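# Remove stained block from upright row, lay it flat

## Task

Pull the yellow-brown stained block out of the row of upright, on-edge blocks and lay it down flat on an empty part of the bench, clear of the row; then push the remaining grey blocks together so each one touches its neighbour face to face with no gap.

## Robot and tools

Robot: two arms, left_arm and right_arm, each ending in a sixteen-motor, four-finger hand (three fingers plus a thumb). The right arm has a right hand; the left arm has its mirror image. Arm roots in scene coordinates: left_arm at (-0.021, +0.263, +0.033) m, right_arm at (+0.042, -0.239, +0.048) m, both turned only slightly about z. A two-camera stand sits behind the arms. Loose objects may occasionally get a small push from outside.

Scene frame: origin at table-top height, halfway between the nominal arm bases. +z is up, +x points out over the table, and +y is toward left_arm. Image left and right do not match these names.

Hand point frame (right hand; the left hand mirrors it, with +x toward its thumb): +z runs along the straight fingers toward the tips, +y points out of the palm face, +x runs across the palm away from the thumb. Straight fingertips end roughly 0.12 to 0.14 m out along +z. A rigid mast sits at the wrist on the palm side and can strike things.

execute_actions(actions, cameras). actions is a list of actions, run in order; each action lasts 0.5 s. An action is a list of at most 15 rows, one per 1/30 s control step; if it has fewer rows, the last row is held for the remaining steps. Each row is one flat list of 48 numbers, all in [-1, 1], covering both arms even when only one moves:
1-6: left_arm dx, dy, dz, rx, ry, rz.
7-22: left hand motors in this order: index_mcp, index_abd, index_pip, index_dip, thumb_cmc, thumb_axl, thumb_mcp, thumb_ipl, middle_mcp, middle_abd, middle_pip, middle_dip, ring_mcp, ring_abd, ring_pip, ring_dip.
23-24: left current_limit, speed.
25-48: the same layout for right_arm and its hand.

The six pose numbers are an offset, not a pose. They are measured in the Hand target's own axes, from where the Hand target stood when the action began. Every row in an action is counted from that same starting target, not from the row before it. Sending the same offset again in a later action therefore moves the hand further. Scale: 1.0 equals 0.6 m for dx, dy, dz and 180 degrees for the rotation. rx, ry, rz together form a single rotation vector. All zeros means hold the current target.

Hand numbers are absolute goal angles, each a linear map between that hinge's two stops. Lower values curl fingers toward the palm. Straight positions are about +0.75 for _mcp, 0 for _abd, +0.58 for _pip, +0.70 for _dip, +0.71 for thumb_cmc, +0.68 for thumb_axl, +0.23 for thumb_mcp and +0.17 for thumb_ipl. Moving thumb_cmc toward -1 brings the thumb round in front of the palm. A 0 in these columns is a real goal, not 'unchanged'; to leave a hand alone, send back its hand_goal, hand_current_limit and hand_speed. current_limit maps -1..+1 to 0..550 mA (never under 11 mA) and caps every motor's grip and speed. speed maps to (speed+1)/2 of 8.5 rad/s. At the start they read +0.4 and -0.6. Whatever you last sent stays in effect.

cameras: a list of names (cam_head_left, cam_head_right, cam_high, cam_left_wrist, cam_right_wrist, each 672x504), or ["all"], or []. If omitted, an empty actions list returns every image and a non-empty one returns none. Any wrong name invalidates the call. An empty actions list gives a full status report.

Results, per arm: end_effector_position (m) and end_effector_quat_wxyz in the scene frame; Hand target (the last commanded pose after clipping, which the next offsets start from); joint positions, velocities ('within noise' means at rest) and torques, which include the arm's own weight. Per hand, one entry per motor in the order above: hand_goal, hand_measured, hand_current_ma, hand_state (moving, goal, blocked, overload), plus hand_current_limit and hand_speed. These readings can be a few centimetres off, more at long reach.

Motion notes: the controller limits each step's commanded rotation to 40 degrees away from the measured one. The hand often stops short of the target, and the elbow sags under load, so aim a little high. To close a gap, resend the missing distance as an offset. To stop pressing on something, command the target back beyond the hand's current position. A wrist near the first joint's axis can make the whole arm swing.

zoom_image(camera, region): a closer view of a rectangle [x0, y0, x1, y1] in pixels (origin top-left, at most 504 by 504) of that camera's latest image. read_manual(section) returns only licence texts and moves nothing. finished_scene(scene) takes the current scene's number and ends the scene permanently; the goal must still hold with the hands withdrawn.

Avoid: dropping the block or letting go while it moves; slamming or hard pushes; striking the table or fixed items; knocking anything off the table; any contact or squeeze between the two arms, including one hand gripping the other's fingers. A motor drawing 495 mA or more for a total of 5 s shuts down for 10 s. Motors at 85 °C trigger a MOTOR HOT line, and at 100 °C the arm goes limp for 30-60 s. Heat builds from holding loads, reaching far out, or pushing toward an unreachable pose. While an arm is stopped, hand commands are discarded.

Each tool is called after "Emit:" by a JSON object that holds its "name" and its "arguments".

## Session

Emit:
{"name": "execute_actions", "arguments": {"actions": [], "cameras": ["all"]}}

Scene clock: 0.00 s.
left_arm: end_effector_position=(+0.2326, +0.4068, +0.2725) hand_goal=(+0.754, +0.000, +0.576, +0.696, +0.714, +0.678, +0.226, +0.168, +0.754, +0.000, +0.576, +0.696, +0.754, +0.000, +0.576, +0.696) hand_measured=(+0.754, +0.000, +0.576, +0.696, +0.714, +0.678, +0.226, +0.168, +0.754, +0.000, +0.576, +0.696, +0.754, +0.000, +0.576, +0.696) hand_current_ma=(+0, +0, +0, +0, +0, +0, +0, +0, +0, +0, +0, +0, +0, +0, +0, +0) hand_state=(overload, goal, goal, goal, goal, goal, goal, goal, goal, goal, goal, goal, goal, goal, goal, goal) hand_current_limit=0.40 hand_speed=-0.60 end_effector_quat_wxyz=(+0.051, +0.310, +0.783, +0.537) | right_arm: end_effector_position=(+0.5976, -0.1436, +0.2068) hand_goal=(+0.754, +0.000, +0.576, +0.696, +0.714, +0.678, +0.226, +0.168, +0.754, +0.000, +0.576, +0.696, +0.754, +0.000, +0.576, +0.696) hand_measured=(+0.754, +0.000, +0.576, +0.696, +0.714, +0.678, +0.226, +0.168, +0.754, +0.000, +0.576, +0.696, +0.754, +0.000, +0.576, +0.696) hand_current_ma=(+0, +0, +0, +0, +0, +0, +0, +0, +0, +0, +0, +0, +0, +0, +0, +0) hand_state=(goal, goal, goal, goal, goal, goal, goal, goal, goal, goal, goal, goal, goal, goal, goal, goal) hand_current_limit=0.40 hand_speed=-0.60 end_effector_quat_wxyz=(-0.075, -0.189, +0.971, +0.125)
Joint positions: left_arm=[-0.149 0.659 0.334 -0.67 -1.051 -0.648] | right_arm=[-0.017 1.991 1.801 -1.588 -0.207 -2.021]
Joint velocities: within noise
Joint torques (N m): no reading
Heat: left arm: hottest elbow 39 °C; right arm: hottest elbow 39 °C.
Hand target: left_arm +0.2373, +0.4060, +0.2856; +0.064, +0.302, +0.783, +0.540 | right_arm +0.6030, -0.1439, +0.2062; -0.072, -0.189, +0.971, +0.124

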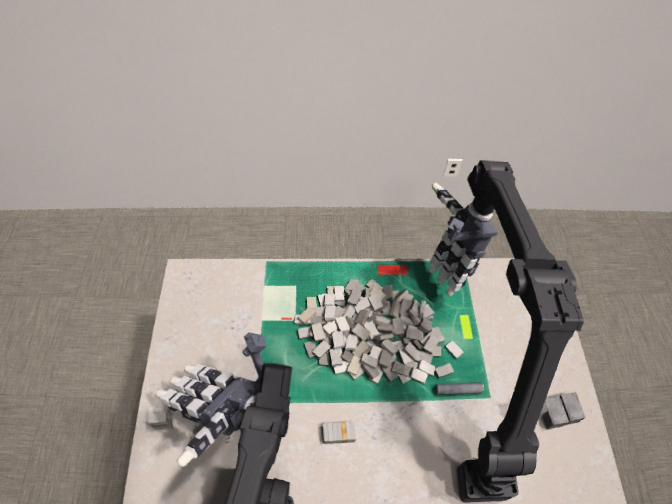

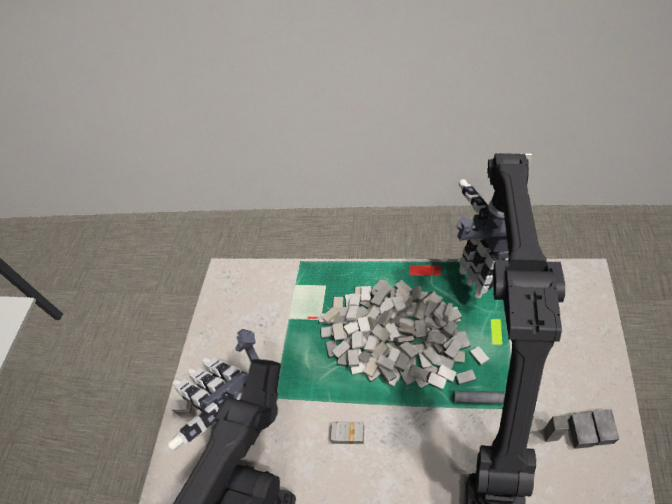

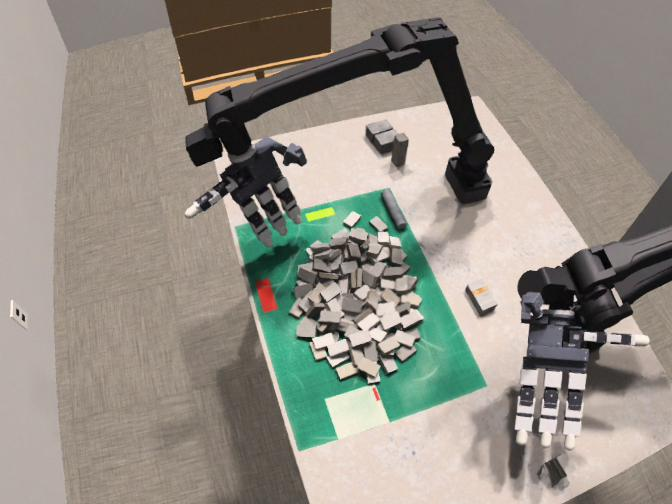

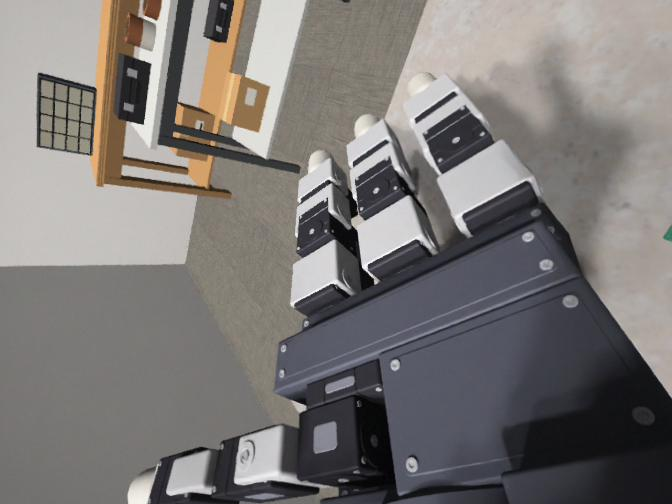

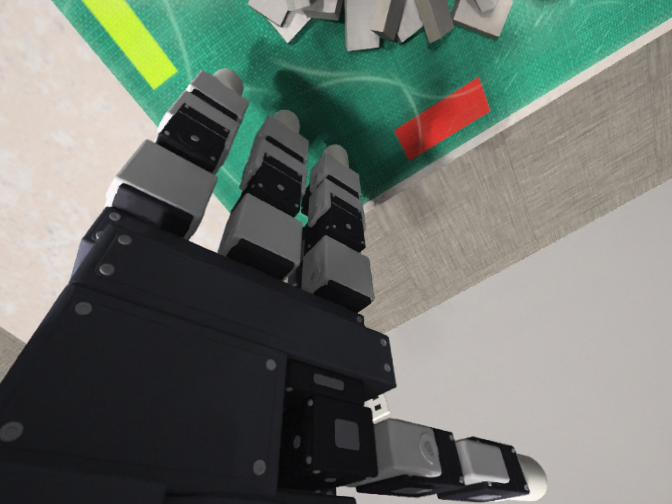

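Emit:
{"name": "zoom_image", "arguments": {"camera": "cam_head_left", "region": [300, 400, 380, 460]}}

Emit:
{"name": "zoom_image", "arguments": {"camera": "cam_head_right", "region": [310, 400, 390, 460]}}

Emit:
{"name": "zoom_image", "arguments": {"camera": "cam_high", "region": [450, 270, 510, 325]}}

Scaled by 6.300 from the camera's 672x504 image, which has a finer 960x720 frame.

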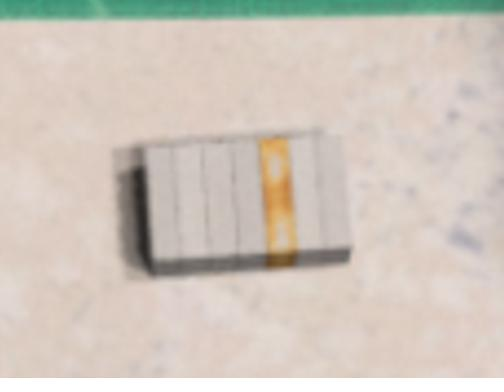

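Scaled by 6.300 from the camera's 672x504 image, which has a finer 960x720 frame.

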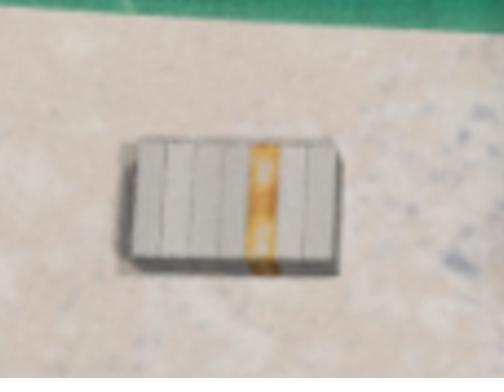

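Scaled by 8.400 from the camera's 672x504 image, which has a finer 960x720 frame.

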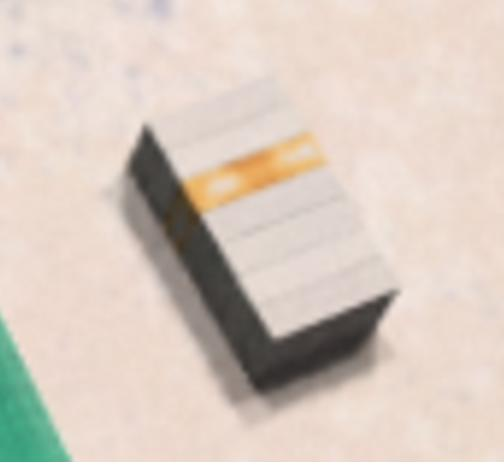

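Emit:
{"name": "execute_actions", "arguments": {"actions": [[[-0.035,0.032,-0.005,0.039,-0.011,0.004,0.754,0,0.576,0.696,0.714,0.678,0.226,0.168,0.754,0,0.576,0.696,0.754,0,0.576,0.696,0.4,-0.6,0.002,0.006,-0.02,0.02,-0.0115,0.03,0.754,0.0,0.576,0.696,0.714,0.678,0.226,0.168,0.754,0,0.576,0.696,0.754,0,0.576,0.696,0.4,-0.6],[-0.07,0.065,-0.01,0.078,-0.023,0.007,0.754,0,0.576,0.696,0.714,0.678,0.226,0.168,0.754,0,0.576,0.696,0.754,0,0.576,0.696,0.4,-0.6,0.004,0.011,-0.04,0.04,-0.023,0.061,0.754,0.0,0.576,0.696,0.714,0.678,0.226,0.168,0.754,0,0.576,0.696,0.754,0,0.576,0.696,0.4,-0.6],[-0.139,0.13,-0.019,0.156,-0.045,0.014,0.754,0,0.576,0.696,0.714,0.678,0.226,0.168,0.754,0,0.576,0.696,0.754,0,0.576,0.696,0.4,-0.6,0.0078,0.0223,-0.0798,0.08,-0.046,0.122,0.754,0.0,0.576,0.696,0.714,0.678,0.226,0.168,0.754,0,0.576,0.696,0.754,0,0.576,0.696,0.4,-0.6]],[[0,0,0,0.156,-0.045,0.014,0.754,0,0.576,0.696,0.714,0.678,0.226,0.168,0.754,0,0.576,0.696,0.754,0,0.576,0.696,0.4,-0.6,0,0,0,0,0,0,0.754,0.0,0.576,0.696,0.714,0.678,0.226,0.168,0.754,0,0.576,0.696,0.754,0,0.576,0.696,0.4,-0.6]]], "cameras": ["cam_left_wrist", "cam_high"]}}

Scene clock: 179.30 s.
left_arm: end_effector_position=(+0.3241, +0.3726, +0.3295) hand_goal=(+0.754, +0.000, +0.576, +0.696, +0.714, +0.678, +0.226, +0.168, +0.754, +0.000, +0.576, +0.696, +0.754, +0.000, +0.576, +0.696) hand_measured=(+0.934, -0.002, +0.576, +0.696, +0.716, +0.678, +0.222, +0.168, +0.754, -0.002, +0.578, +0.696, +0.754, -0.002, +0.578, +0.696) hand_current_ma=(+0, -2, -1, +0, +6, -2, -16, +0, +1, -2, +4, +0, +1, -3, +4, +0) hand_state=(overload, goal, goal, goal, goal, goal, goal, goal, goal, goal, goal, goal, goal, goal, goal, goal) hand_current_limit=0.40 hand_speed=-0.60 end_effector_quat_wxyz=(-0.009, +0.391, +0.918, +0.063) | right_arm: end_effector_position=(+0.5943, -0.1431, +0.2643) hand_goal=(+0.754, +0.000, +0.576, +0.696, +0.714, +0.678, +0.226, +0.168, +0.754, +0.000, +0.576, +0.696, +0.754, +0.000, +0.576, +0.696) hand_measured=(+0.754, +0.000, +0.576, +0.696, +0.716, +0.678, +0.222, +0.168, +0.754, +0.000, +0.576, +0.696, +0.754, +0.000, +0.576, +0.696) hand_current_ma=(+0, +0, +0, +0, +0, +0, -1, +0, +0, +0, +0, +0, +0, +0, +0, +0) hand_state=(goal, goal, goal, goal, goal, goal, goal, goal, goal, goal, goal, goal, goal, goal, goal, goal) hand_current_limit=0.40 hand_speed=-0.60 end_effector_quat_wxyz=(+0.001, -0.004, +1.000, +0.001)
Joint positions: left_arm=[0.069 1.101 1.187 -1.618 -0.122 -0.715] | right_arm=[0.048 1.73 1.651 -1.489 -0.002 -1.56]
Joint torques (N m): left_arm=[1.73 -4.37 10.52 0.27 -0.24 0.05] | right_arm=[-0.67 -17.49 9.58 0.16 0.03 0.12]
Heat: left arm: hottest elbow 50 °C; right arm: hottest elbow 44 °C.
Hand target: left_arm +0.3315, +0.3699, +0.3405; -0.002, +0.399, +0.915, +0.066 | right_arm +0.6029, -0.1439, +0.2561; +0.000, +0.001, +1.000, -0.001
Off the commanded pose: left_arm 0.014 m, 1 deg | right_arm 0.012 m, 1 deg.
Images, in order (width x height): cam_high 672x504, cam_left_wrist 672x504.

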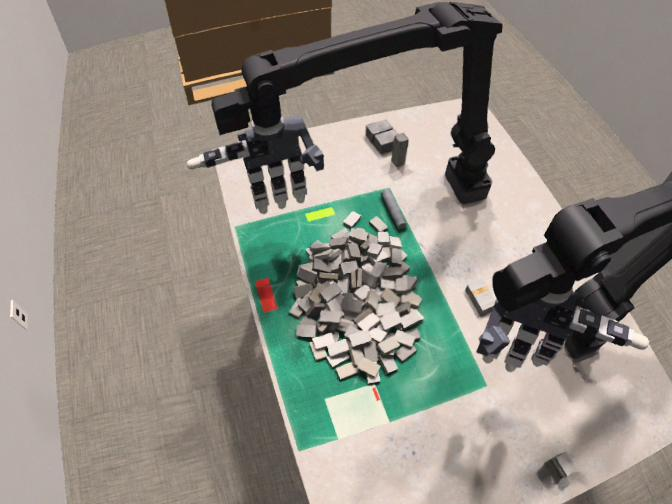

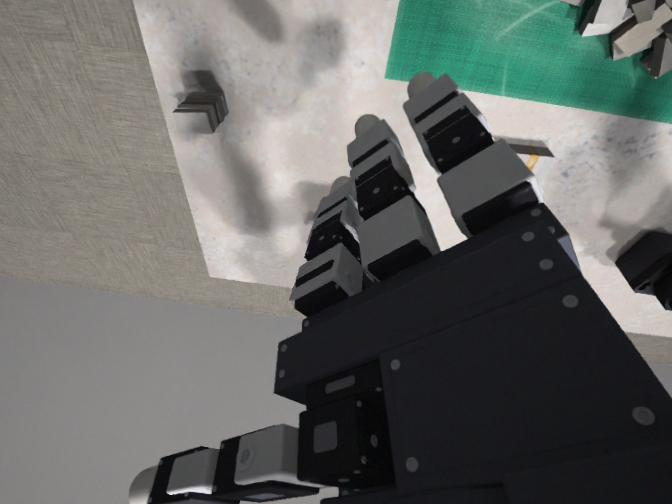

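Emit:
{"name": "execute_actions", "arguments": {"actions": [[[0.033,0.031,0.0056,0,0,0,0.754,0,0.576,0.696,0.714,0.678,0.226,0.168,0.754,0,0.576,0.696,0.754,0,0.576,0.696,0.4,-0.6,0.07,0.05,0,0,0,0,0.754,0.0,0.576,0.696,0.714,0.678,0.226,0.168,0.754,0,0.576,0.696,0.754,0,0.576,0.696,0.4,-0.6],[0.0669,0.0617,0.0112,0,0,0,0.754,0,0.576,0.696,0.714,0.678,0.226,0.168,0.754,0,0.576,0.696,0.754,0,0.576,0.696,0.4,-0.6,0.15,0.11,0,0,0,0,0.754,0.0,0.576,0.696,0.714,0.678,0.226,0.168,0.754,0,0.576,0.696,0.754,0,0.576,0.696,0.4,-0.6],[0.0669,0.0617,0.0112,0,0,0,0.754,0,0.576,0.696,0.714,0.678,0.226,0.168,0.754,0,0.576,0.696,0.754,0,0.576,0.696,0.4,-0.6,0.2222,0.165,0,0,0,0,0.754,0.0,0.576,0.696,0.714,0.678,0.226,0.168,0.754,0,0.576,0.696,0.754,0,0.576,0.696,0.4,-0.6]],[[0,0,0,0,0,0,0.754,0,0.576,0.696,0.714,0.678,0.226,0.168,0.754,0,0.576,0.696,0.754,0,0.576,0.696,0.4,-0.6,0.07,0.05,0,0,0,0,0.754,0.0,0.576,0.696,0.714,0.678,0.226,0.168,0.754,0,0.576,0.696,0.754,0,0.576,0.696,0.4,-0.6],[0,0,0,0,0,0,0.754,0,0.576,0.696,0.714,0.678,0.226,0.168,0.754,0,0.576,0.696,0.754,0,0.576,0.696,0.4,-0.6,0.2222,0.165,0,0,0,0,0.754,0.0,0.576,0.696,0.714,0.678,0.226,0.168,0.754,0,0.576,0.696,0.754,0,0.576,0.696,0.4,-0.6]],[[0,0,0,0,0,0,0.754,0,0.576,0.696,0.714,0.678,0.226,0.168,0.754,0,0.576,0.696,0.754,0,0.576,0.696,0.4,-0.6,0.1,0.08,0.02,0,0,0,0.754,0.0,0.576,0.696,0.714,0.678,0.226,0.168,0.754,0,0.576,0.696,0.754,0,0.576,0.696,0.4,-0.6],[0,0,0,0,0,0,0.754,0,0.576,0.696,0.714,0.678,0.226,0.168,0.754,0,0.576,0.696,0.754,0,0.576,0.696,0.4,-0.6,0.2222,0.165,0.05,0,0,0,0.754,0.0,0.576,0.696,0.714,0.678,0.226,0.168,0.754,0,0.576,0.696,0.754,0,0.576,0.696,0.4,-0.6]]], "cameras": ["all"]}}

Scene clock: 203.77 s.
left_arm: end_effector_position=(+0.3163, +0.4244, +0.3241) hand_goal=(+0.754, +0.000, +0.576, +0.696, +0.714, +0.678, +0.226, +0.168, +0.754, +0.000, +0.576, +0.696, +0.754, +0.000, +0.576, +0.696) hand_measured=(+0.892, -0.002, +0.576, +0.696, +0.716, +0.678, +0.222, +0.168, +0.754, -0.002, +0.578, +0.696, +0.754, -0.002, +0.578, +0.696) hand_current_ma=(+0, -2, -1, +0, +5, -2, -16, +0, +0, -2, +4, +0, -1, -3, +4, +0) hand_state=(overload, goal, goal, goal, goal, goal, goal, goal, goal, goal, goal, goal, goal, goal, goal, goal) hand_current_limit=0.40 hand_speed=-0.60 end_effector_quat_wxyz=(-0.020, +0.393, +0.918, +0.054) | right_arm: end_effector_position=(+0.1987, +0.1423, +0.2215) hand_goal=(+0.754, +0.000, +0.576, +0.696, +0.714, +0.678, +0.226, +0.168, +0.754, +0.000, +0.576, +0.696, +0.754, +0.000, +0.576, +0.696) hand_measured=(+0.752, +0.000, +0.576, +0.696, +0.712, +0.678, +0.222, +0.168, +0.752, +0.000, +0.576, +0.696, +0.752, +0.000, +0.576, +0.696) hand_current_ma=(-1, +0, +0, +0, +0, +0, -2, +0, +0, +0, +0, +0, -1, +0, +0, +0) hand_state=(goal, goal, goal, goal, goal, goal, goal, goal, goal, goal, goal, goal, goal, goal, goal, goal) hand_current_limit=0.40 hand_speed=-0.60 end_effector_quat_wxyz=(-0.003, -0.004, +1.000, -0.007)
Joint positions: left_arm=[0.249 1.113 1.187 -1.614 -0.111 -0.533] | right_arm=[1.173 1.224 0.991 -1.354 0 -0.433]
Joint torques (N m): left_arm=[1.73 -4.42 11.3 1.02 -0.23 0.04] | right_arm=[-0.21 -8.18 10.43 0.09 -0.01 0.12]
Heat: left arm: hottest elbow 50 °C; right arm: hottest elbow 44 °C.
Hand target: left_arm +0.3314, +0.4250, +0.3405; -0.002, +0.399, +0.915, +0.066 | right_arm +0.2034, +0.1536, +0.2260; +0.000, +0.001, +1.000, -0.001
Off the commanded pose: left_arm 0.022 m, 3 deg | right_arm 0.013 m, 1 deg.

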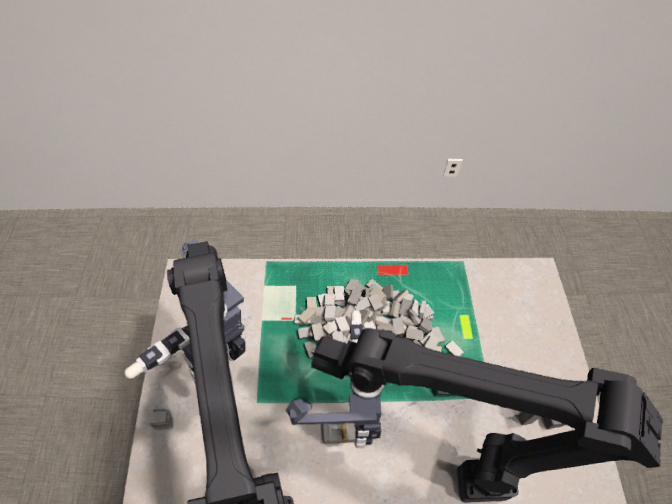

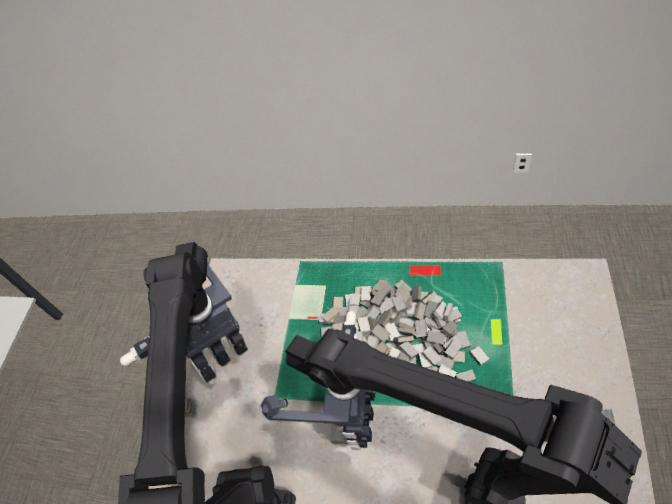

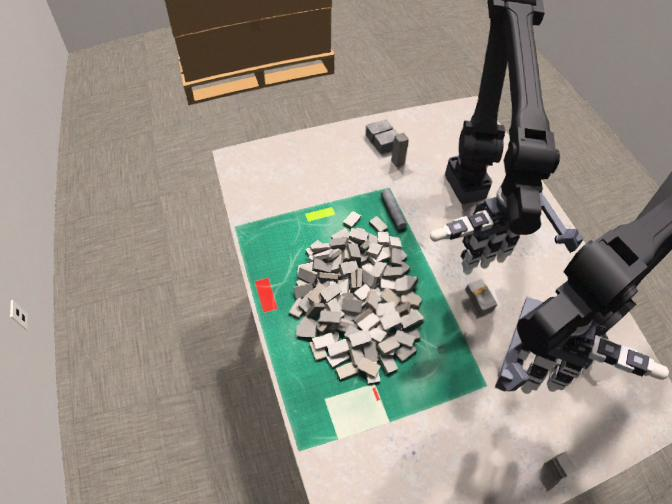

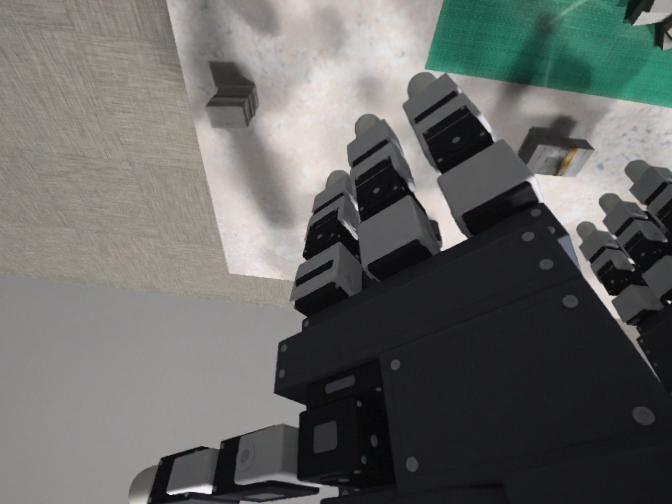

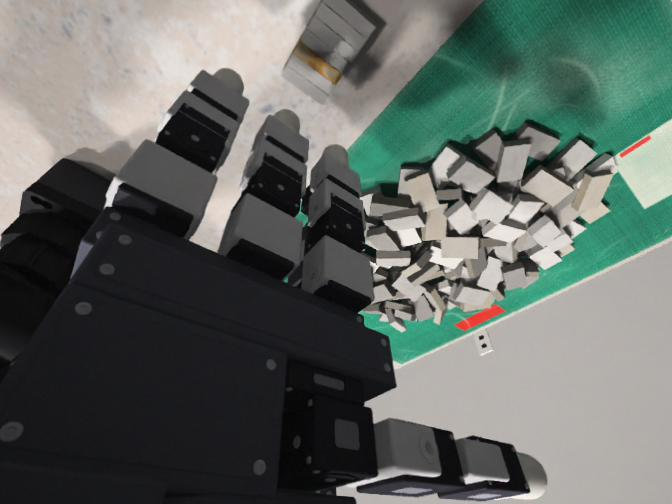

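Emit:
{"name": "zoom_image", "arguments": {"camera": "cam_right_wrist", "region": [260, 0, 400, 110]}}

Emit:
{"name": "zoom_image", "arguments": {"camera": "cam_left_wrist", "region": [510, 110, 620, 200]}}

Scaled by 3.600 from the camera's 672x504 image, which has a finer 960x720 frame.

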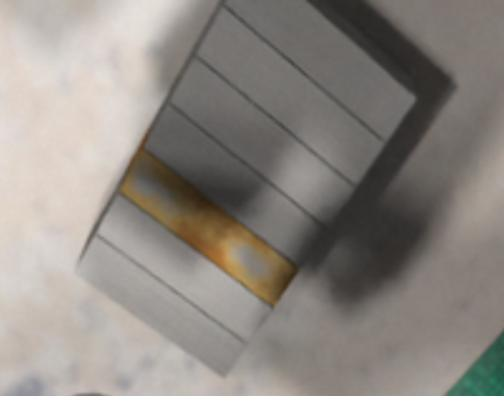

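Scaled by 4.582 from the camera's 672x504 image, which has a finer 960x720 frame.

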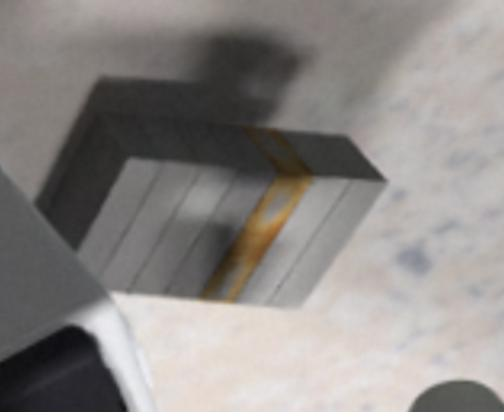

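Emit:
{"name": "execute_actions", "arguments": {"actions": [[[0,0,0,0,0,0,0.754,0,0.576,0.696,0.714,0.678,0.226,0.168,0.754,0,0.576,0.696,0.754,0,0.576,0.696,0.4,-0.6,0.0004,0.016,0.03,0,0,-0.011,0.754,0.0,0.576,0.696,0.714,0.678,0.226,0.168,1,0,1,1,0.754,0,0.576,0.696,0.4,-0.8],[0,0,0,0,0,0,0.754,0,0.576,0.696,0.714,0.678,0.226,0.168,0.754,0,0.576,0.696,0.754,0,0.576,0.696,0.4,-0.6,0.0007,0.0307,0.06,0,0,-0.0222,0.754,0.0,0.576,0.696,0.714,0.678,0.226,0.168,1,0,1,1,0.754,0,0.576,0.696,0.4,-0.8]]], "cameras": ["cam_right_wrist", "cam_left_wrist"]}}

Emit:
{"name": "zoom_image", "arguments": {"camera": "cam_right_wrist", "region": [220, 0, 400, 150]}}

Emit:
{"name": "zoom_image", "arguments": {"camera": "cam_left_wrist", "region": [510, 110, 650, 220]}}

Scene clock: 253.13 s.
left_arm: end_effector_position=(+0.3163, +0.4244, +0.3241) hand_goal=(+0.754, +0.000, +0.576, +0.696, +0.714, +0.678, +0.226, +0.168, +0.754, +0.000, +0.576, +0.696, +0.754, +0.000, +0.576, +0.696) hand_measured=(+0.892, -0.002, +0.576, +0.696, +0.716, +0.678, +0.222, +0.168, +0.754, -0.002, +0.578, +0.696, +0.754, -0.002, +0.578, +0.696) hand_current_ma=(+0, -2, -1, +0, +5, -2, -16, +0, +0, -2, +4, +0, -1, -3, +4, +0) hand_state=(overload, goal, goal, goal, goal, goal, goal, goal, goal, goal, goal, goal, goal, goal, goal, goal) hand_current_limit=0.40 hand_speed=-0.60 end_effector_quat_wxyz=(-0.020, +0.393, +0.918, +0.054) | right_arm: end_effector_position=(+0.2058, +0.1670, +0.1901) hand_goal=(+0.754, +0.000, +0.576, +0.696, +0.714, +0.678, +0.226, +0.168, +1.000, +0.000, +1.000, +1.000, +0.754, +0.000, +0.576, +0.696) hand_measured=(+0.754, +0.000, +0.576, +0.696, +0.714, +0.678, +0.222, +0.168, +0.988, +0.000, +0.994, +0.996, +0.752, +0.000, +0.576, +0.696) hand_current_ma=(+0, +0, +0, +0, +0, +0, -2, +0, -6, +0, -2, -1, +0, +0, +0, +0) hand_state=(goal, goal, goal, goal, goal, goal, goal, goal, goal, goal, goal, goal, goal, goal, goal, goal) hand_current_limit=0.40 hand_speed=-0.80 end_effector_quat_wxyz=(-0.002, -0.025, +1.000, -0.004)
Joint positions: left_arm=[0.249 1.113 1.187 -1.614 -0.111 -0.533] | right_arm=[1.173 1.316 0.985 -1.25 0 -0.475]
Joint torques (N m): left_arm=[1.67 -4.31 11.3 1.02 -0.21 0.04] | right_arm=[0.09 -10.75 8.35 0.24 0.03 -0.11]
Heat: left arm: hottest elbow 51 °C; right arm: hottest elbow 47 °C.
Hand target: left_arm +0.3314, +0.4250, +0.3405; -0.002, +0.399, +0.915, +0.066 | right_arm +0.2029, +0.1720, +0.1900; +0.000, -0.034, +0.999, -0.001
Off the commanded pose: left_arm 0.022 m, 3 deg | right_arm 0.006 m, 1 deg.
Images, in order (width x height): cam_left_wrist 672x504, cam_right_wrist 672x504.

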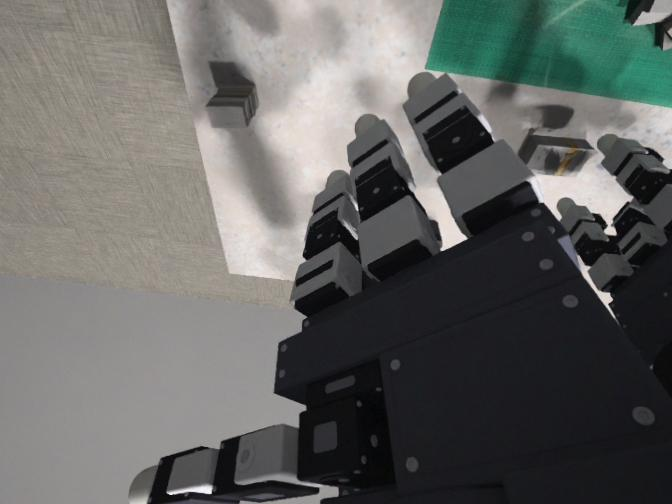

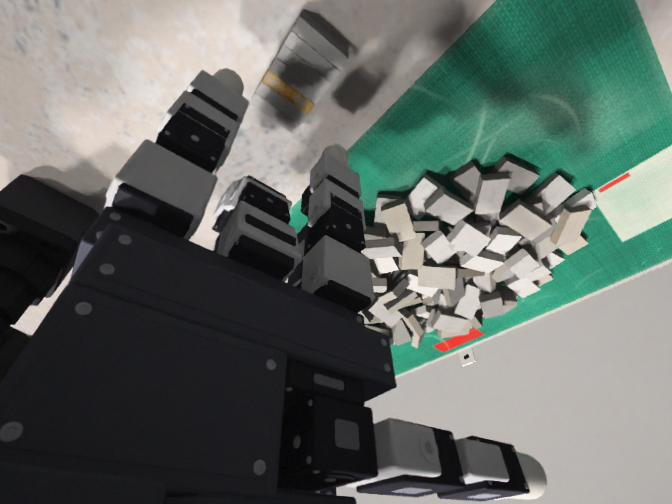

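Scaled by 2.800 from the camera's 672x504 image, which has a finer 960x720 frame.

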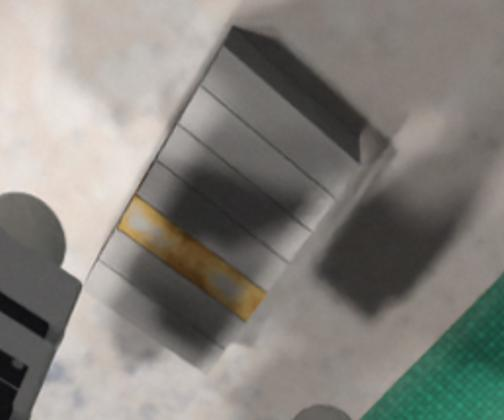

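Scaled by 3.600 from the camera's 672x504 image, which has a finer 960x720 frame.

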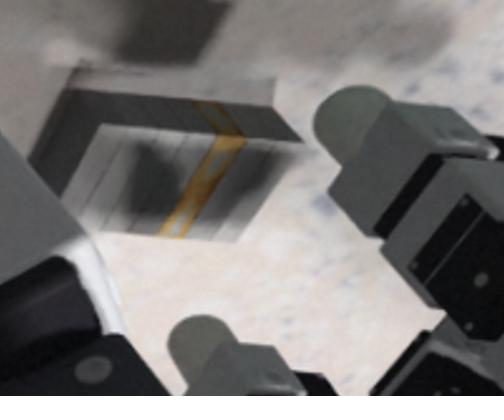

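Emit:
{"name": "execute_actions", "arguments": {"actions": [[[0,0,0,0,0,0,0.754,0,0.576,0.696,0.714,0.678,0.226,0.168,0.754,0,0.576,0.696,0.754,0,0.576,0.696,0.4,-0.6,0.0012,-0.0011,0.029,0,0,0,0.754,0.0,0.576,0.696,0.714,0.678,0.226,0.168,1,0,1,1,0.754,0,0.576,0.696,0.4,-0.8],[0,0,0,0,0,0,0.754,0,0.576,0.696,0.714,0.678,0.226,0.168,0.754,0,0.576,0.696,0.754,0,0.576,0.696,0.4,-0.6,0.0025,-0.0023,0.0583,0,0,0,0.754,0.0,0.576,0.696,0.714,0.678,0.226,0.168,1,0,1,1,0.754,0,0.576,0.696,0.4,-0.8]]], "cameras": ["cam_right_wrist", "cam_left_wrist"]}}

Emit:
{"name": "zoom_image", "arguments": {"camera": "cam_right_wrist", "region": [220, 0, 400, 150]}}

Emit:
{"name": "zoom_image", "arguments": {"camera": "cam_left_wrist", "region": [510, 110, 650, 220]}}

Scene clock: 287.67 s.
left_arm: end_effector_position=(+0.3163, +0.4244, +0.3241) hand_goal=(+0.754, +0.000, +0.576, +0.696, +0.714, +0.678, +0.226, +0.168, +0.754, +0.000, +0.576, +0.696, +0.754, +0.000, +0.576, +0.696) hand_measured=(+0.892, -0.002, +0.576, +0.696, +0.716, +0.678, +0.222, +0.168, +0.754, -0.002, +0.578, +0.696, +0.754, -0.002, +0.578, +0.696) hand_current_ma=(+0, -2, -1, +0, +5, -2, -16, +0, +0, -2, +4, +0, -1, -3, +4, +0) hand_state=(overload, goal, goal, goal, goal, goal, goal, goal, goal, goal, goal, goal, goal, goal, goal, goal) hand_current_limit=0.40 hand_speed=-0.60 end_effector_quat_wxyz=(-0.020, +0.393, +0.918, +0.054) | right_arm: end_effector_position=(+0.2042, +0.1642, +0.1570) hand_goal=(+0.754, +0.000, +0.576, +0.696, +0.714, +0.678, +0.226, +0.168, +1.000, +0.000, +1.000, +1.000, +0.754, +0.000, +0.576, +0.696) hand_measured=(+0.754, +0.000, +0.576, +0.696, +0.714, +0.678, +0.222, +0.168, +0.992, +0.000, +0.994, +0.998, +0.752, +0.000, +0.576, +0.696) hand_current_ma=(+0, +0, +0, +0, +0, +0, -2, +0, -3, +0, -1, -1, +0, +0, +0, +0) hand_state=(goal, goal, goal, goal, goal, goal, goal, goal, goal, goal, goal, goal, goal, goal, goal, goal) hand_current_limit=0.40 hand_speed=-0.80 end_effector_quat_wxyz=(-0.001, -0.025, +1.000, -0.002)
Joint positions: left_arm=[0.249 1.113 1.187 -1.614 -0.111 -0.533] | right_arm=[1.174 1.34 0.914 -1.15 0 -0.475]
Joint torques (N m): left_arm=[1.73 -4.31 11.29 1.02 -0.22 0.04] | right_arm=[0.15 -10.17 8.24 0.27 0.02 -0.07]
Heat: left arm: hottest elbow 52 °C; right arm: hottest elbow 46 °C.
Hand target: left_arm +0.3314, +0.4250, +0.3405; -0.002, +0.399, +0.915, +0.066 | right_arm +0.2016, +0.1704, +0.1549; +0.000, -0.034, +0.999, -0.001
Off the commanded pose: left_arm 0.022 m, 3 deg | right_arm 0.007 m, 1 deg.
Images, in order (width x height): cam_left_wrist 672x504, cam_right_wrist 672x504.

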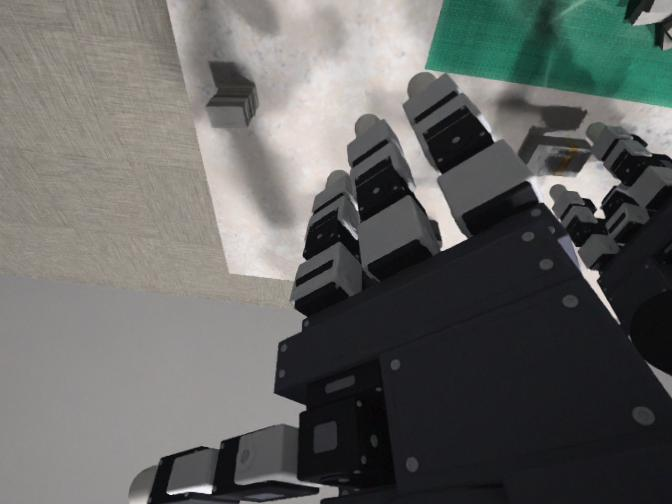

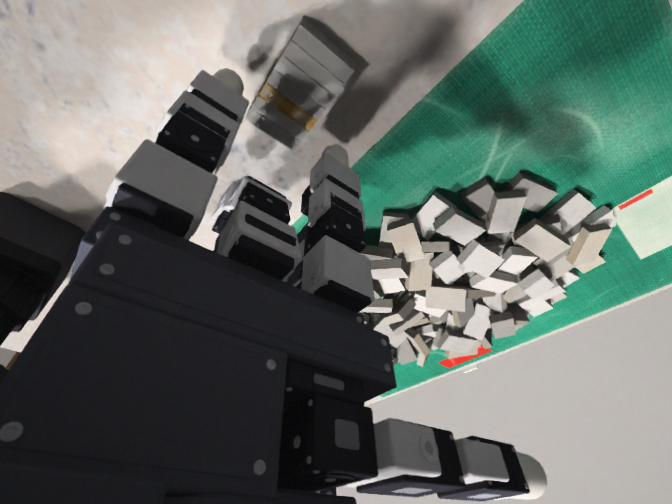

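Scaled by 2.800 from the camera's 672x504 image, which has a finer 960x720 frame.

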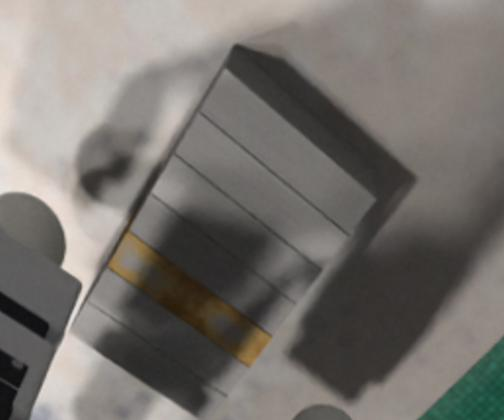

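Scaled by 3.600 from the camera's 672x504 image, which has a finer 960x720 frame.

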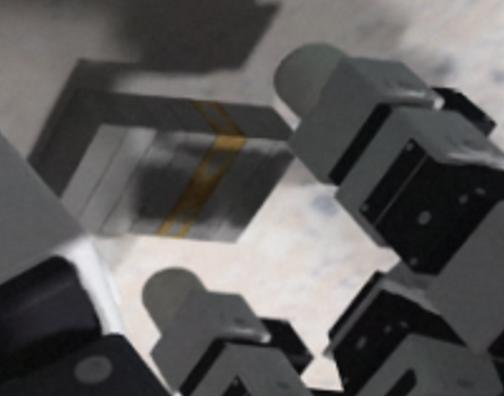

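Emit:
{"name": "execute_actions", "arguments": {"actions": [[[0,0,0,0,0,0,0.754,0,0.576,0.696,0.714,0.678,0.226,0.168,0.754,0,0.576,0.696,0.754,0,0.576,0.696,0.4,-0.6,0.0006,0.0037,0.0158,0,0,0,0.754,0.0,0.576,0.696,0.714,0.678,0.226,0.168,1,0,1,1,0.754,0,0.576,0.696,0.4,-0.8],[0,0,0,0,0,0,0.754,0,0.576,0.696,0.714,0.678,0.226,0.168,0.754,0,0.576,0.696,0.754,0,0.576,0.696,0.4,-0.6,0.0012,0.0075,0.0317,0,0,0,0.754,0.0,0.576,0.696,0.714,0.678,0.226,0.168,1,0,1,1,0.754,0,0.576,0.696,0.4,-0.8]]], "cameras": ["cam_right_wrist", "cam_left_wrist"]}}

Emit:
{"name": "zoom_image", "arguments": {"camera": "cam_right_wrist", "region": [200, 20, 380, 170]}}

Emit:
{"name": "zoom_image", "arguments": {"camera": "cam_left_wrist", "region": [510, 110, 650, 220]}}

Scene clock: 312.67 s.
left_arm: end_effector_position=(+0.3163, +0.4244, +0.3241) hand_goal=(+0.754, +0.000, +0.576, +0.696, +0.714, +0.678, +0.226, +0.168, +0.754, +0.000, +0.576, +0.696, +0.754, +0.000, +0.576, +0.696) hand_measured=(+0.892, -0.002, +0.576, +0.696, +0.716, +0.678, +0.222, +0.168, +0.754, -0.002, +0.578, +0.696, +0.754, -0.002, +0.578, +0.696) hand_current_ma=(+0, -2, -1, +0, +5, -2, -16, +0, +0, -2, +4, +0, -1, -3, +4, +0) hand_state=(overload, goal, goal, goal, goal, goal, goal, goal, goal, goal, goal, goal, goal, goal, goal, goal) hand_current_limit=0.40 hand_speed=-0.60 end_effector_quat_wxyz=(-0.020, +0.393, +0.918, +0.054) | right_arm: end_effector_position=(+0.2037, +0.1713, +0.1424) hand_goal=(+0.754, +0.000, +0.576, +0.696, +0.714, +0.678, +0.226, +0.168, +1.000, +0.000, +1.000, +1.000, +0.754, +0.000, +0.576, +0.696) hand_measured=(+0.754, +0.000, +0.576, +0.696, +0.714, +0.678, +0.222, +0.168, +0.992, +0.000, +0.994, +0.998, +0.752, +0.000, +0.576, +0.696) hand_current_ma=(+0, +0, +0, +0, +0, +0, -2, +0, -3, +0, -1, -1, +0, +0, +0, +0) hand_state=(goal, goal, goal, goal, goal, goal, goal, goal, goal, goal, goal, goal, goal, goal, goal, goal) hand_current_limit=0.40 hand_speed=-0.80 end_effector_quat_wxyz=(+0.001, -0.029, +1.000, +0.001)
Joint positions: left_arm=[0.249 1.113 1.187 -1.614 -0.111 -0.533] | right_arm=[1.182 1.371 0.898 -1.095 0 -0.475]
Joint torques (N m): left_arm=[1.73 -4.37 11.3 0.98 -0.22 0.04] | right_arm=[0.21 -10.05 7.53 0.34 0.03 0.01]
Heat: left arm: hottest elbow 52 °C; right arm: hottest elbow 45 °C.
Hand target: left_arm +0.3314, +0.4250, +0.3405; -0.002, +0.399, +0.915, +0.066 | right_arm +0.2006, +0.1749, +0.1359; +0.000, -0.034, +0.999, -0.001
Off the commanded pose: left_arm 0.022 m, 3 deg | right_arm 0.008 m, 1 deg.
Images, in order (width x height): cam_left_wrist 672x504, cam_right_wrist 672x504.

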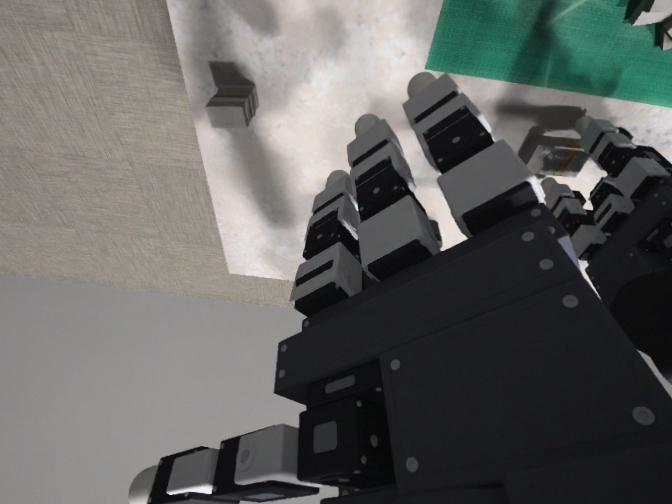

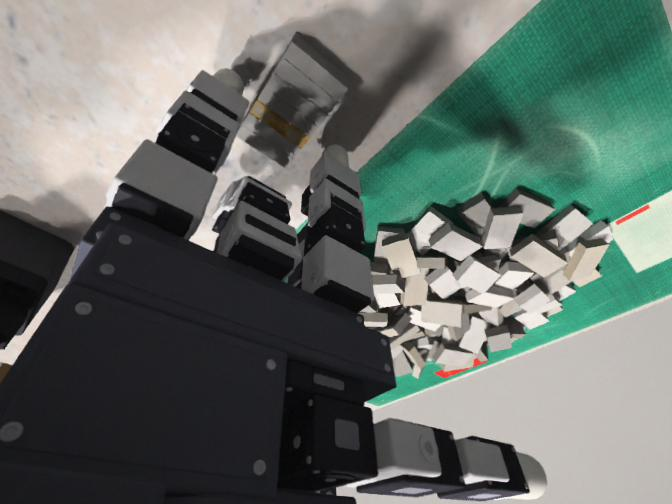

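Scaled by 2.800 from the camera's 672x504 image, which has a finer 960x720 frame.

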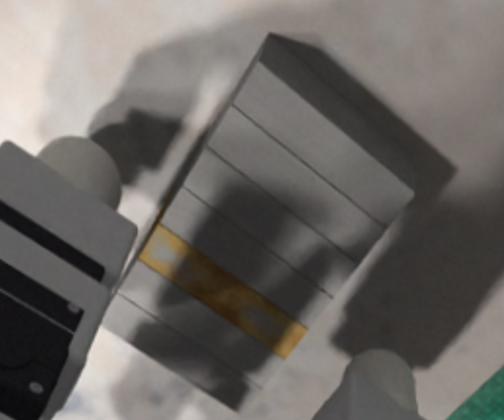

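Scaled by 3.600 from the camera's 672x504 image, which has a finer 960x720 frame.

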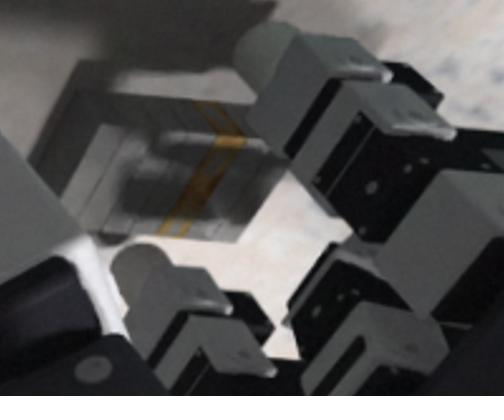

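Emit:
{"name": "execute_actions", "arguments": {"actions": [[[0,0,0,0,0,0,0.754,0,0.576,0.696,0.714,0.678,0.226,0.168,0.754,0,0.576,0.696,0.754,0,0.576,0.696,0.4,-0.6,0.0036,-0.0031,0.01,0,0,0,0.766,0.0,0.576,0.696,0.714,0.678,0.226,0.168,1,0,1,1,0.766,0,0.576,0.696,0.4,-0.9]]], "cameras": ["cam_right_wrist", "cam_left_wrist"]}}

Emit:
{"name": "zoom_image", "arguments": {"camera": "cam_right_wrist", "region": [200, 20, 380, 170]}}

Emit:
{"name": "zoom_image", "arguments": {"camera": "cam_left_wrist", "region": [510, 110, 650, 220]}}

Scene clock: 359.20 s.
left_arm: end_effector_position=(+0.3163, +0.4244, +0.3241) hand_goal=(+0.754, +0.000, +0.576, +0.696, +0.714, +0.678, +0.226, +0.168, +0.754, +0.000, +0.576, +0.696, +0.754, +0.000, +0.576, +0.696) hand_measured=(+0.892, -0.002, +0.576, +0.696, +0.716, +0.678, +0.222, +0.168, +0.754, -0.002, +0.578, +0.696, +0.754, -0.002, +0.578, +0.696) hand_current_ma=(+0, -2, -1, +0, +5, -2, -16, +0, +0, -2, +4, +0, -1, -3, +4, +0) hand_state=(overload, goal, goal, goal, goal, goal, goal, goal, goal, goal, goal, goal, goal, goal, goal, goal) hand_current_limit=0.40 hand_speed=-0.60 end_effector_quat_wxyz=(-0.020, +0.393, +0.918, +0.054) | right_arm: end_effector_position=(+0.2017, +0.1700, +0.1374) hand_goal=(+0.766, +0.000, +0.576, +0.696, +0.714, +0.678, +0.226, +0.168, +1.000, +0.000, +1.000, +1.000, +0.766, +0.000, +0.576, +0.696) hand_measured=(+0.762, +0.000, +0.576, +0.696, +0.714, +0.678, +0.222, +0.168, +0.992, +0.000, +0.994, +0.998, +0.760, +0.000, +0.576, +0.696) hand_current_ma=(-1, +0, +0, +0, +0, +0, -2, +0, -3, +0, -1, -1, -2, +0, +0, +0) hand_state=(goal, goal, goal, goal, goal, goal, goal, goal, goal, goal, goal, goal, goal, goal, goal, goal) hand_current_limit=0.40 hand_speed=-0.90 end_effector_quat_wxyz=(+0.001, -0.031, +1.000, +0.003)
Joint positions: left_arm=[0.249 1.113 1.187 -1.614 -0.111 -0.533] | right_arm=[1.185 1.371 0.883 -1.076 0 -0.475]
Joint torques (N m): left_arm=[1.79 -4.42 11.29 1.02 -0.22 0.05] | right_arm=[0.26 -9.88 7.38 0.31 0.03 0.04]
Heat: left arm: hottest elbow 52 °C; right arm: hottest elbow 43 °C.
Hand target: left_arm +0.3314, +0.4250, +0.3405; -0.002, +0.399, +0.915, +0.066 | right_arm +0.1985, +0.1728, +0.1298; +0.000, -0.034, +0.999, -0.001
Off the commanded pose: left_arm 0.022 m, 3 deg | right_arm 0.009 m, 1 deg.
Images, in order (width x height): cam_left_wrist 672x504, cam_right_wrist 672x504.

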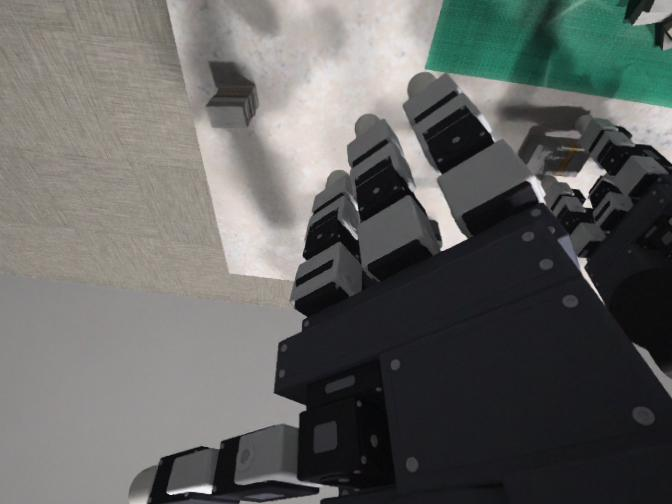

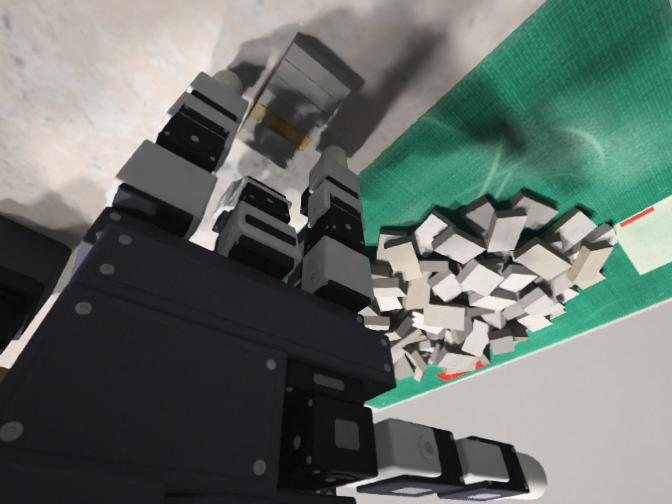

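Scaled by 2.800 from the camera's 672x504 image, which has a finer 960x720 frame.

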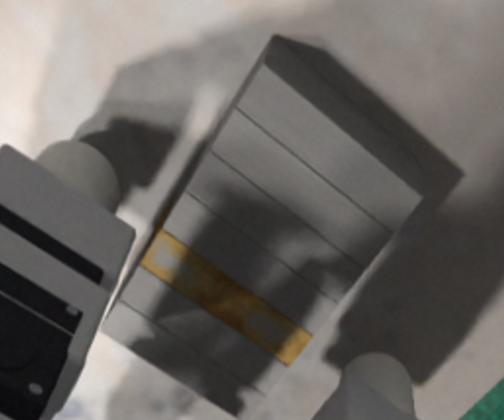

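Scaled by 3.600 from the camera's 672x504 image, which has a finer 960x720 frame.

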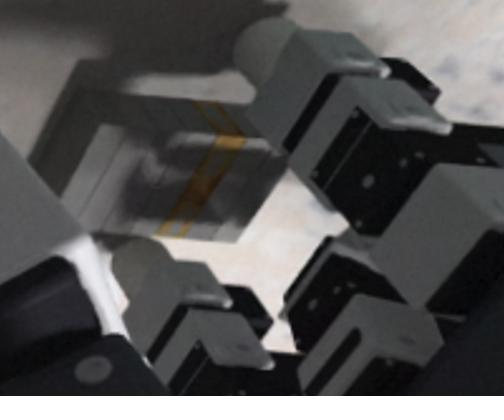

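Emit:
{"name": "execute_actions", "arguments": {"actions": [[[0,0,0,0,0,0,0.754,0,0.576,0.696,0.714,0.678,0.226,0.168,0.754,0,0.576,0.696,0.754,0,0.576,0.696,0.4,-0.6,0,0,0,0,0,0,0.766,-0.12,0.576,0.696,0.714,0.678,0.226,0.168,1,0,1,1,0.766,0.09,0.576,0.696,0.4,-0.94]],[[0,0,0,0,0,0,0.754,0,0.576,0.696,0.714,0.678,0.226,0.168,0.754,0,0.576,0.696,0.754,0,0.576,0.696,0.4,-0.6,0,0,0,0,0,0,0.766,-0.19,0.576,0.696,0.714,0.678,0.226,0.168,1,0,1,1,0.766,0.16,0.576,0.696,0.4,-0.96]]], "cameras": ["cam_right_wrist", "cam_left_wrist"]}}

Emit:
{"name": "zoom_image", "arguments": {"camera": "cam_right_wrist", "region": [200, 20, 380, 170]}}

Emit:
{"name": "zoom_image", "arguments": {"camera": "cam_left_wrist", "region": [510, 110, 650, 220]}}

Scene clock: 441.27 s.
left_arm: end_effector_position=(+0.3163, +0.4244, +0.3241) hand_goal=(+0.754, +0.000, +0.576, +0.696, +0.714, +0.678, +0.226, +0.168, +0.754, +0.000, +0.576, +0.696, +0.754, +0.000, +0.576, +0.696) hand_measured=(+0.892, -0.002, +0.576, +0.696, +0.716, +0.678, +0.222, +0.168, +0.754, -0.002, +0.578, +0.696, +0.754, -0.002, +0.578, +0.696) hand_current_ma=(+0, -2, -1, +0, +5, -2, -16, +0, +0, -2, +4, +0, -1, -3, +4, +0) hand_state=(overload, goal, goal, goal, goal, goal, goal, goal, goal, goal, goal, goal, goal, goal, goal, goal) hand_current_limit=0.40 hand_speed=-0.60 end_effector_quat_wxyz=(-0.020, +0.393, +0.918, +0.054) | right_arm: end_effector_position=(+0.2014, +0.1701, +0.1374) hand_goal=(+0.766, -0.190, +0.576, +0.696, +0.714, +0.678, +0.226, +0.168, +1.000, +0.000, +1.000, +1.000, +0.766, +0.160, +0.576, +0.696) hand_measured=(+0.762, -0.164, +0.576, +0.696, +0.714, +0.678, +0.222, +0.168, +0.992, +0.000, +0.994, +0.998, +0.762, +0.120, +0.576, +0.696) hand_current_ma=(-1, +17, +0, +0, +0, +0, -2, +0, -3, +0, -1, -1, -1, -34, +0, +0) hand_state=(goal, blocked, goal, goal, goal, goal, goal, goal, goal, goal, goal, goal, goal, blocked, goal, goal) hand_current_limit=0.40 hand_speed=-0.96 end_effector_quat_wxyz=(+0.001, -0.031, +1.000, +0.003)
Joint positions: left_arm=[0.249 1.113 1.187 -1.614 -0.111 -0.533] | right_arm=[1.186 1.371 0.883 -1.076 0 -0.475]
Joint torques (N m): left_arm=[1.67 -4.42 11.26 1.02 -0.21 0.05] | right_arm=[0.09 -9.93 7.39 0.29 0.02 0.05]
Heat: left arm: hottest elbow 53 °C; right arm: hottest elbow 43 °C.
Hand target: left_arm +0.3314, +0.4250, +0.3405; -0.002, +0.399, +0.915, +0.066 | right_arm +0.1984, +0.1729, +0.1298; +0.000, -0.034, +0.999, -0.001
Off the commanded pose: left_arm 0.022 m, 3 deg | right_arm 0.009 m, 1 deg.
Images, in order (width x height): cam_left_wrist 672x504, cam_right_wrist 672x504.

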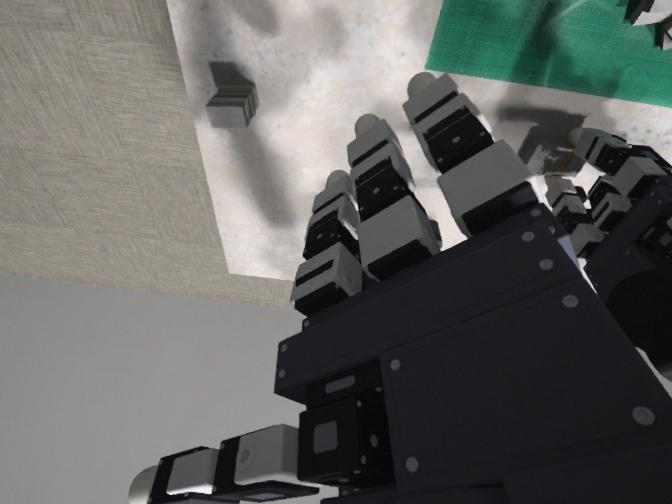

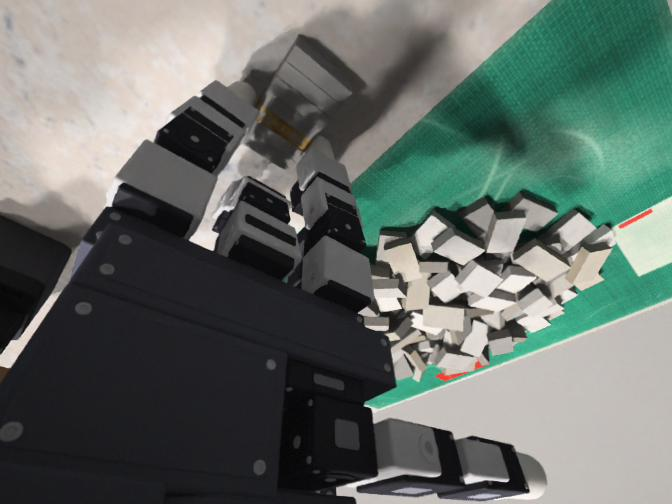

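Scaled by 2.800 from the camera's 672x504 image, which has a finer 960x720 frame.

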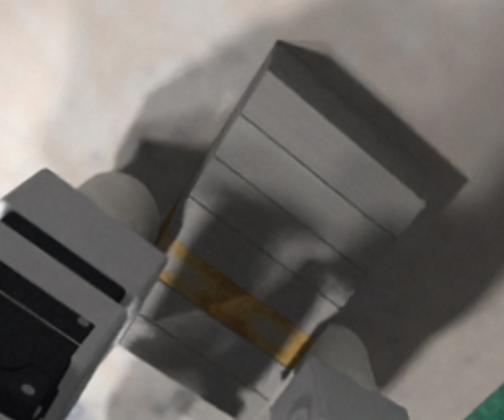

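Scaled by 3.600 from the camera's 672x504 image, which has a finer 960x720 frame.

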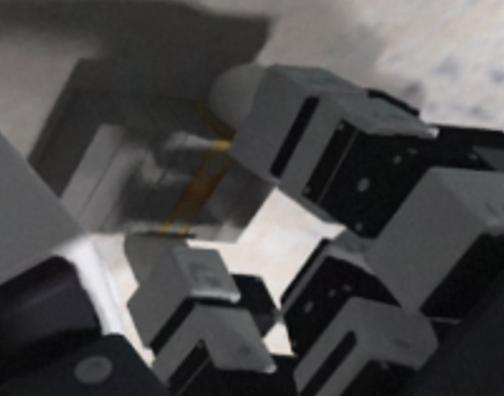

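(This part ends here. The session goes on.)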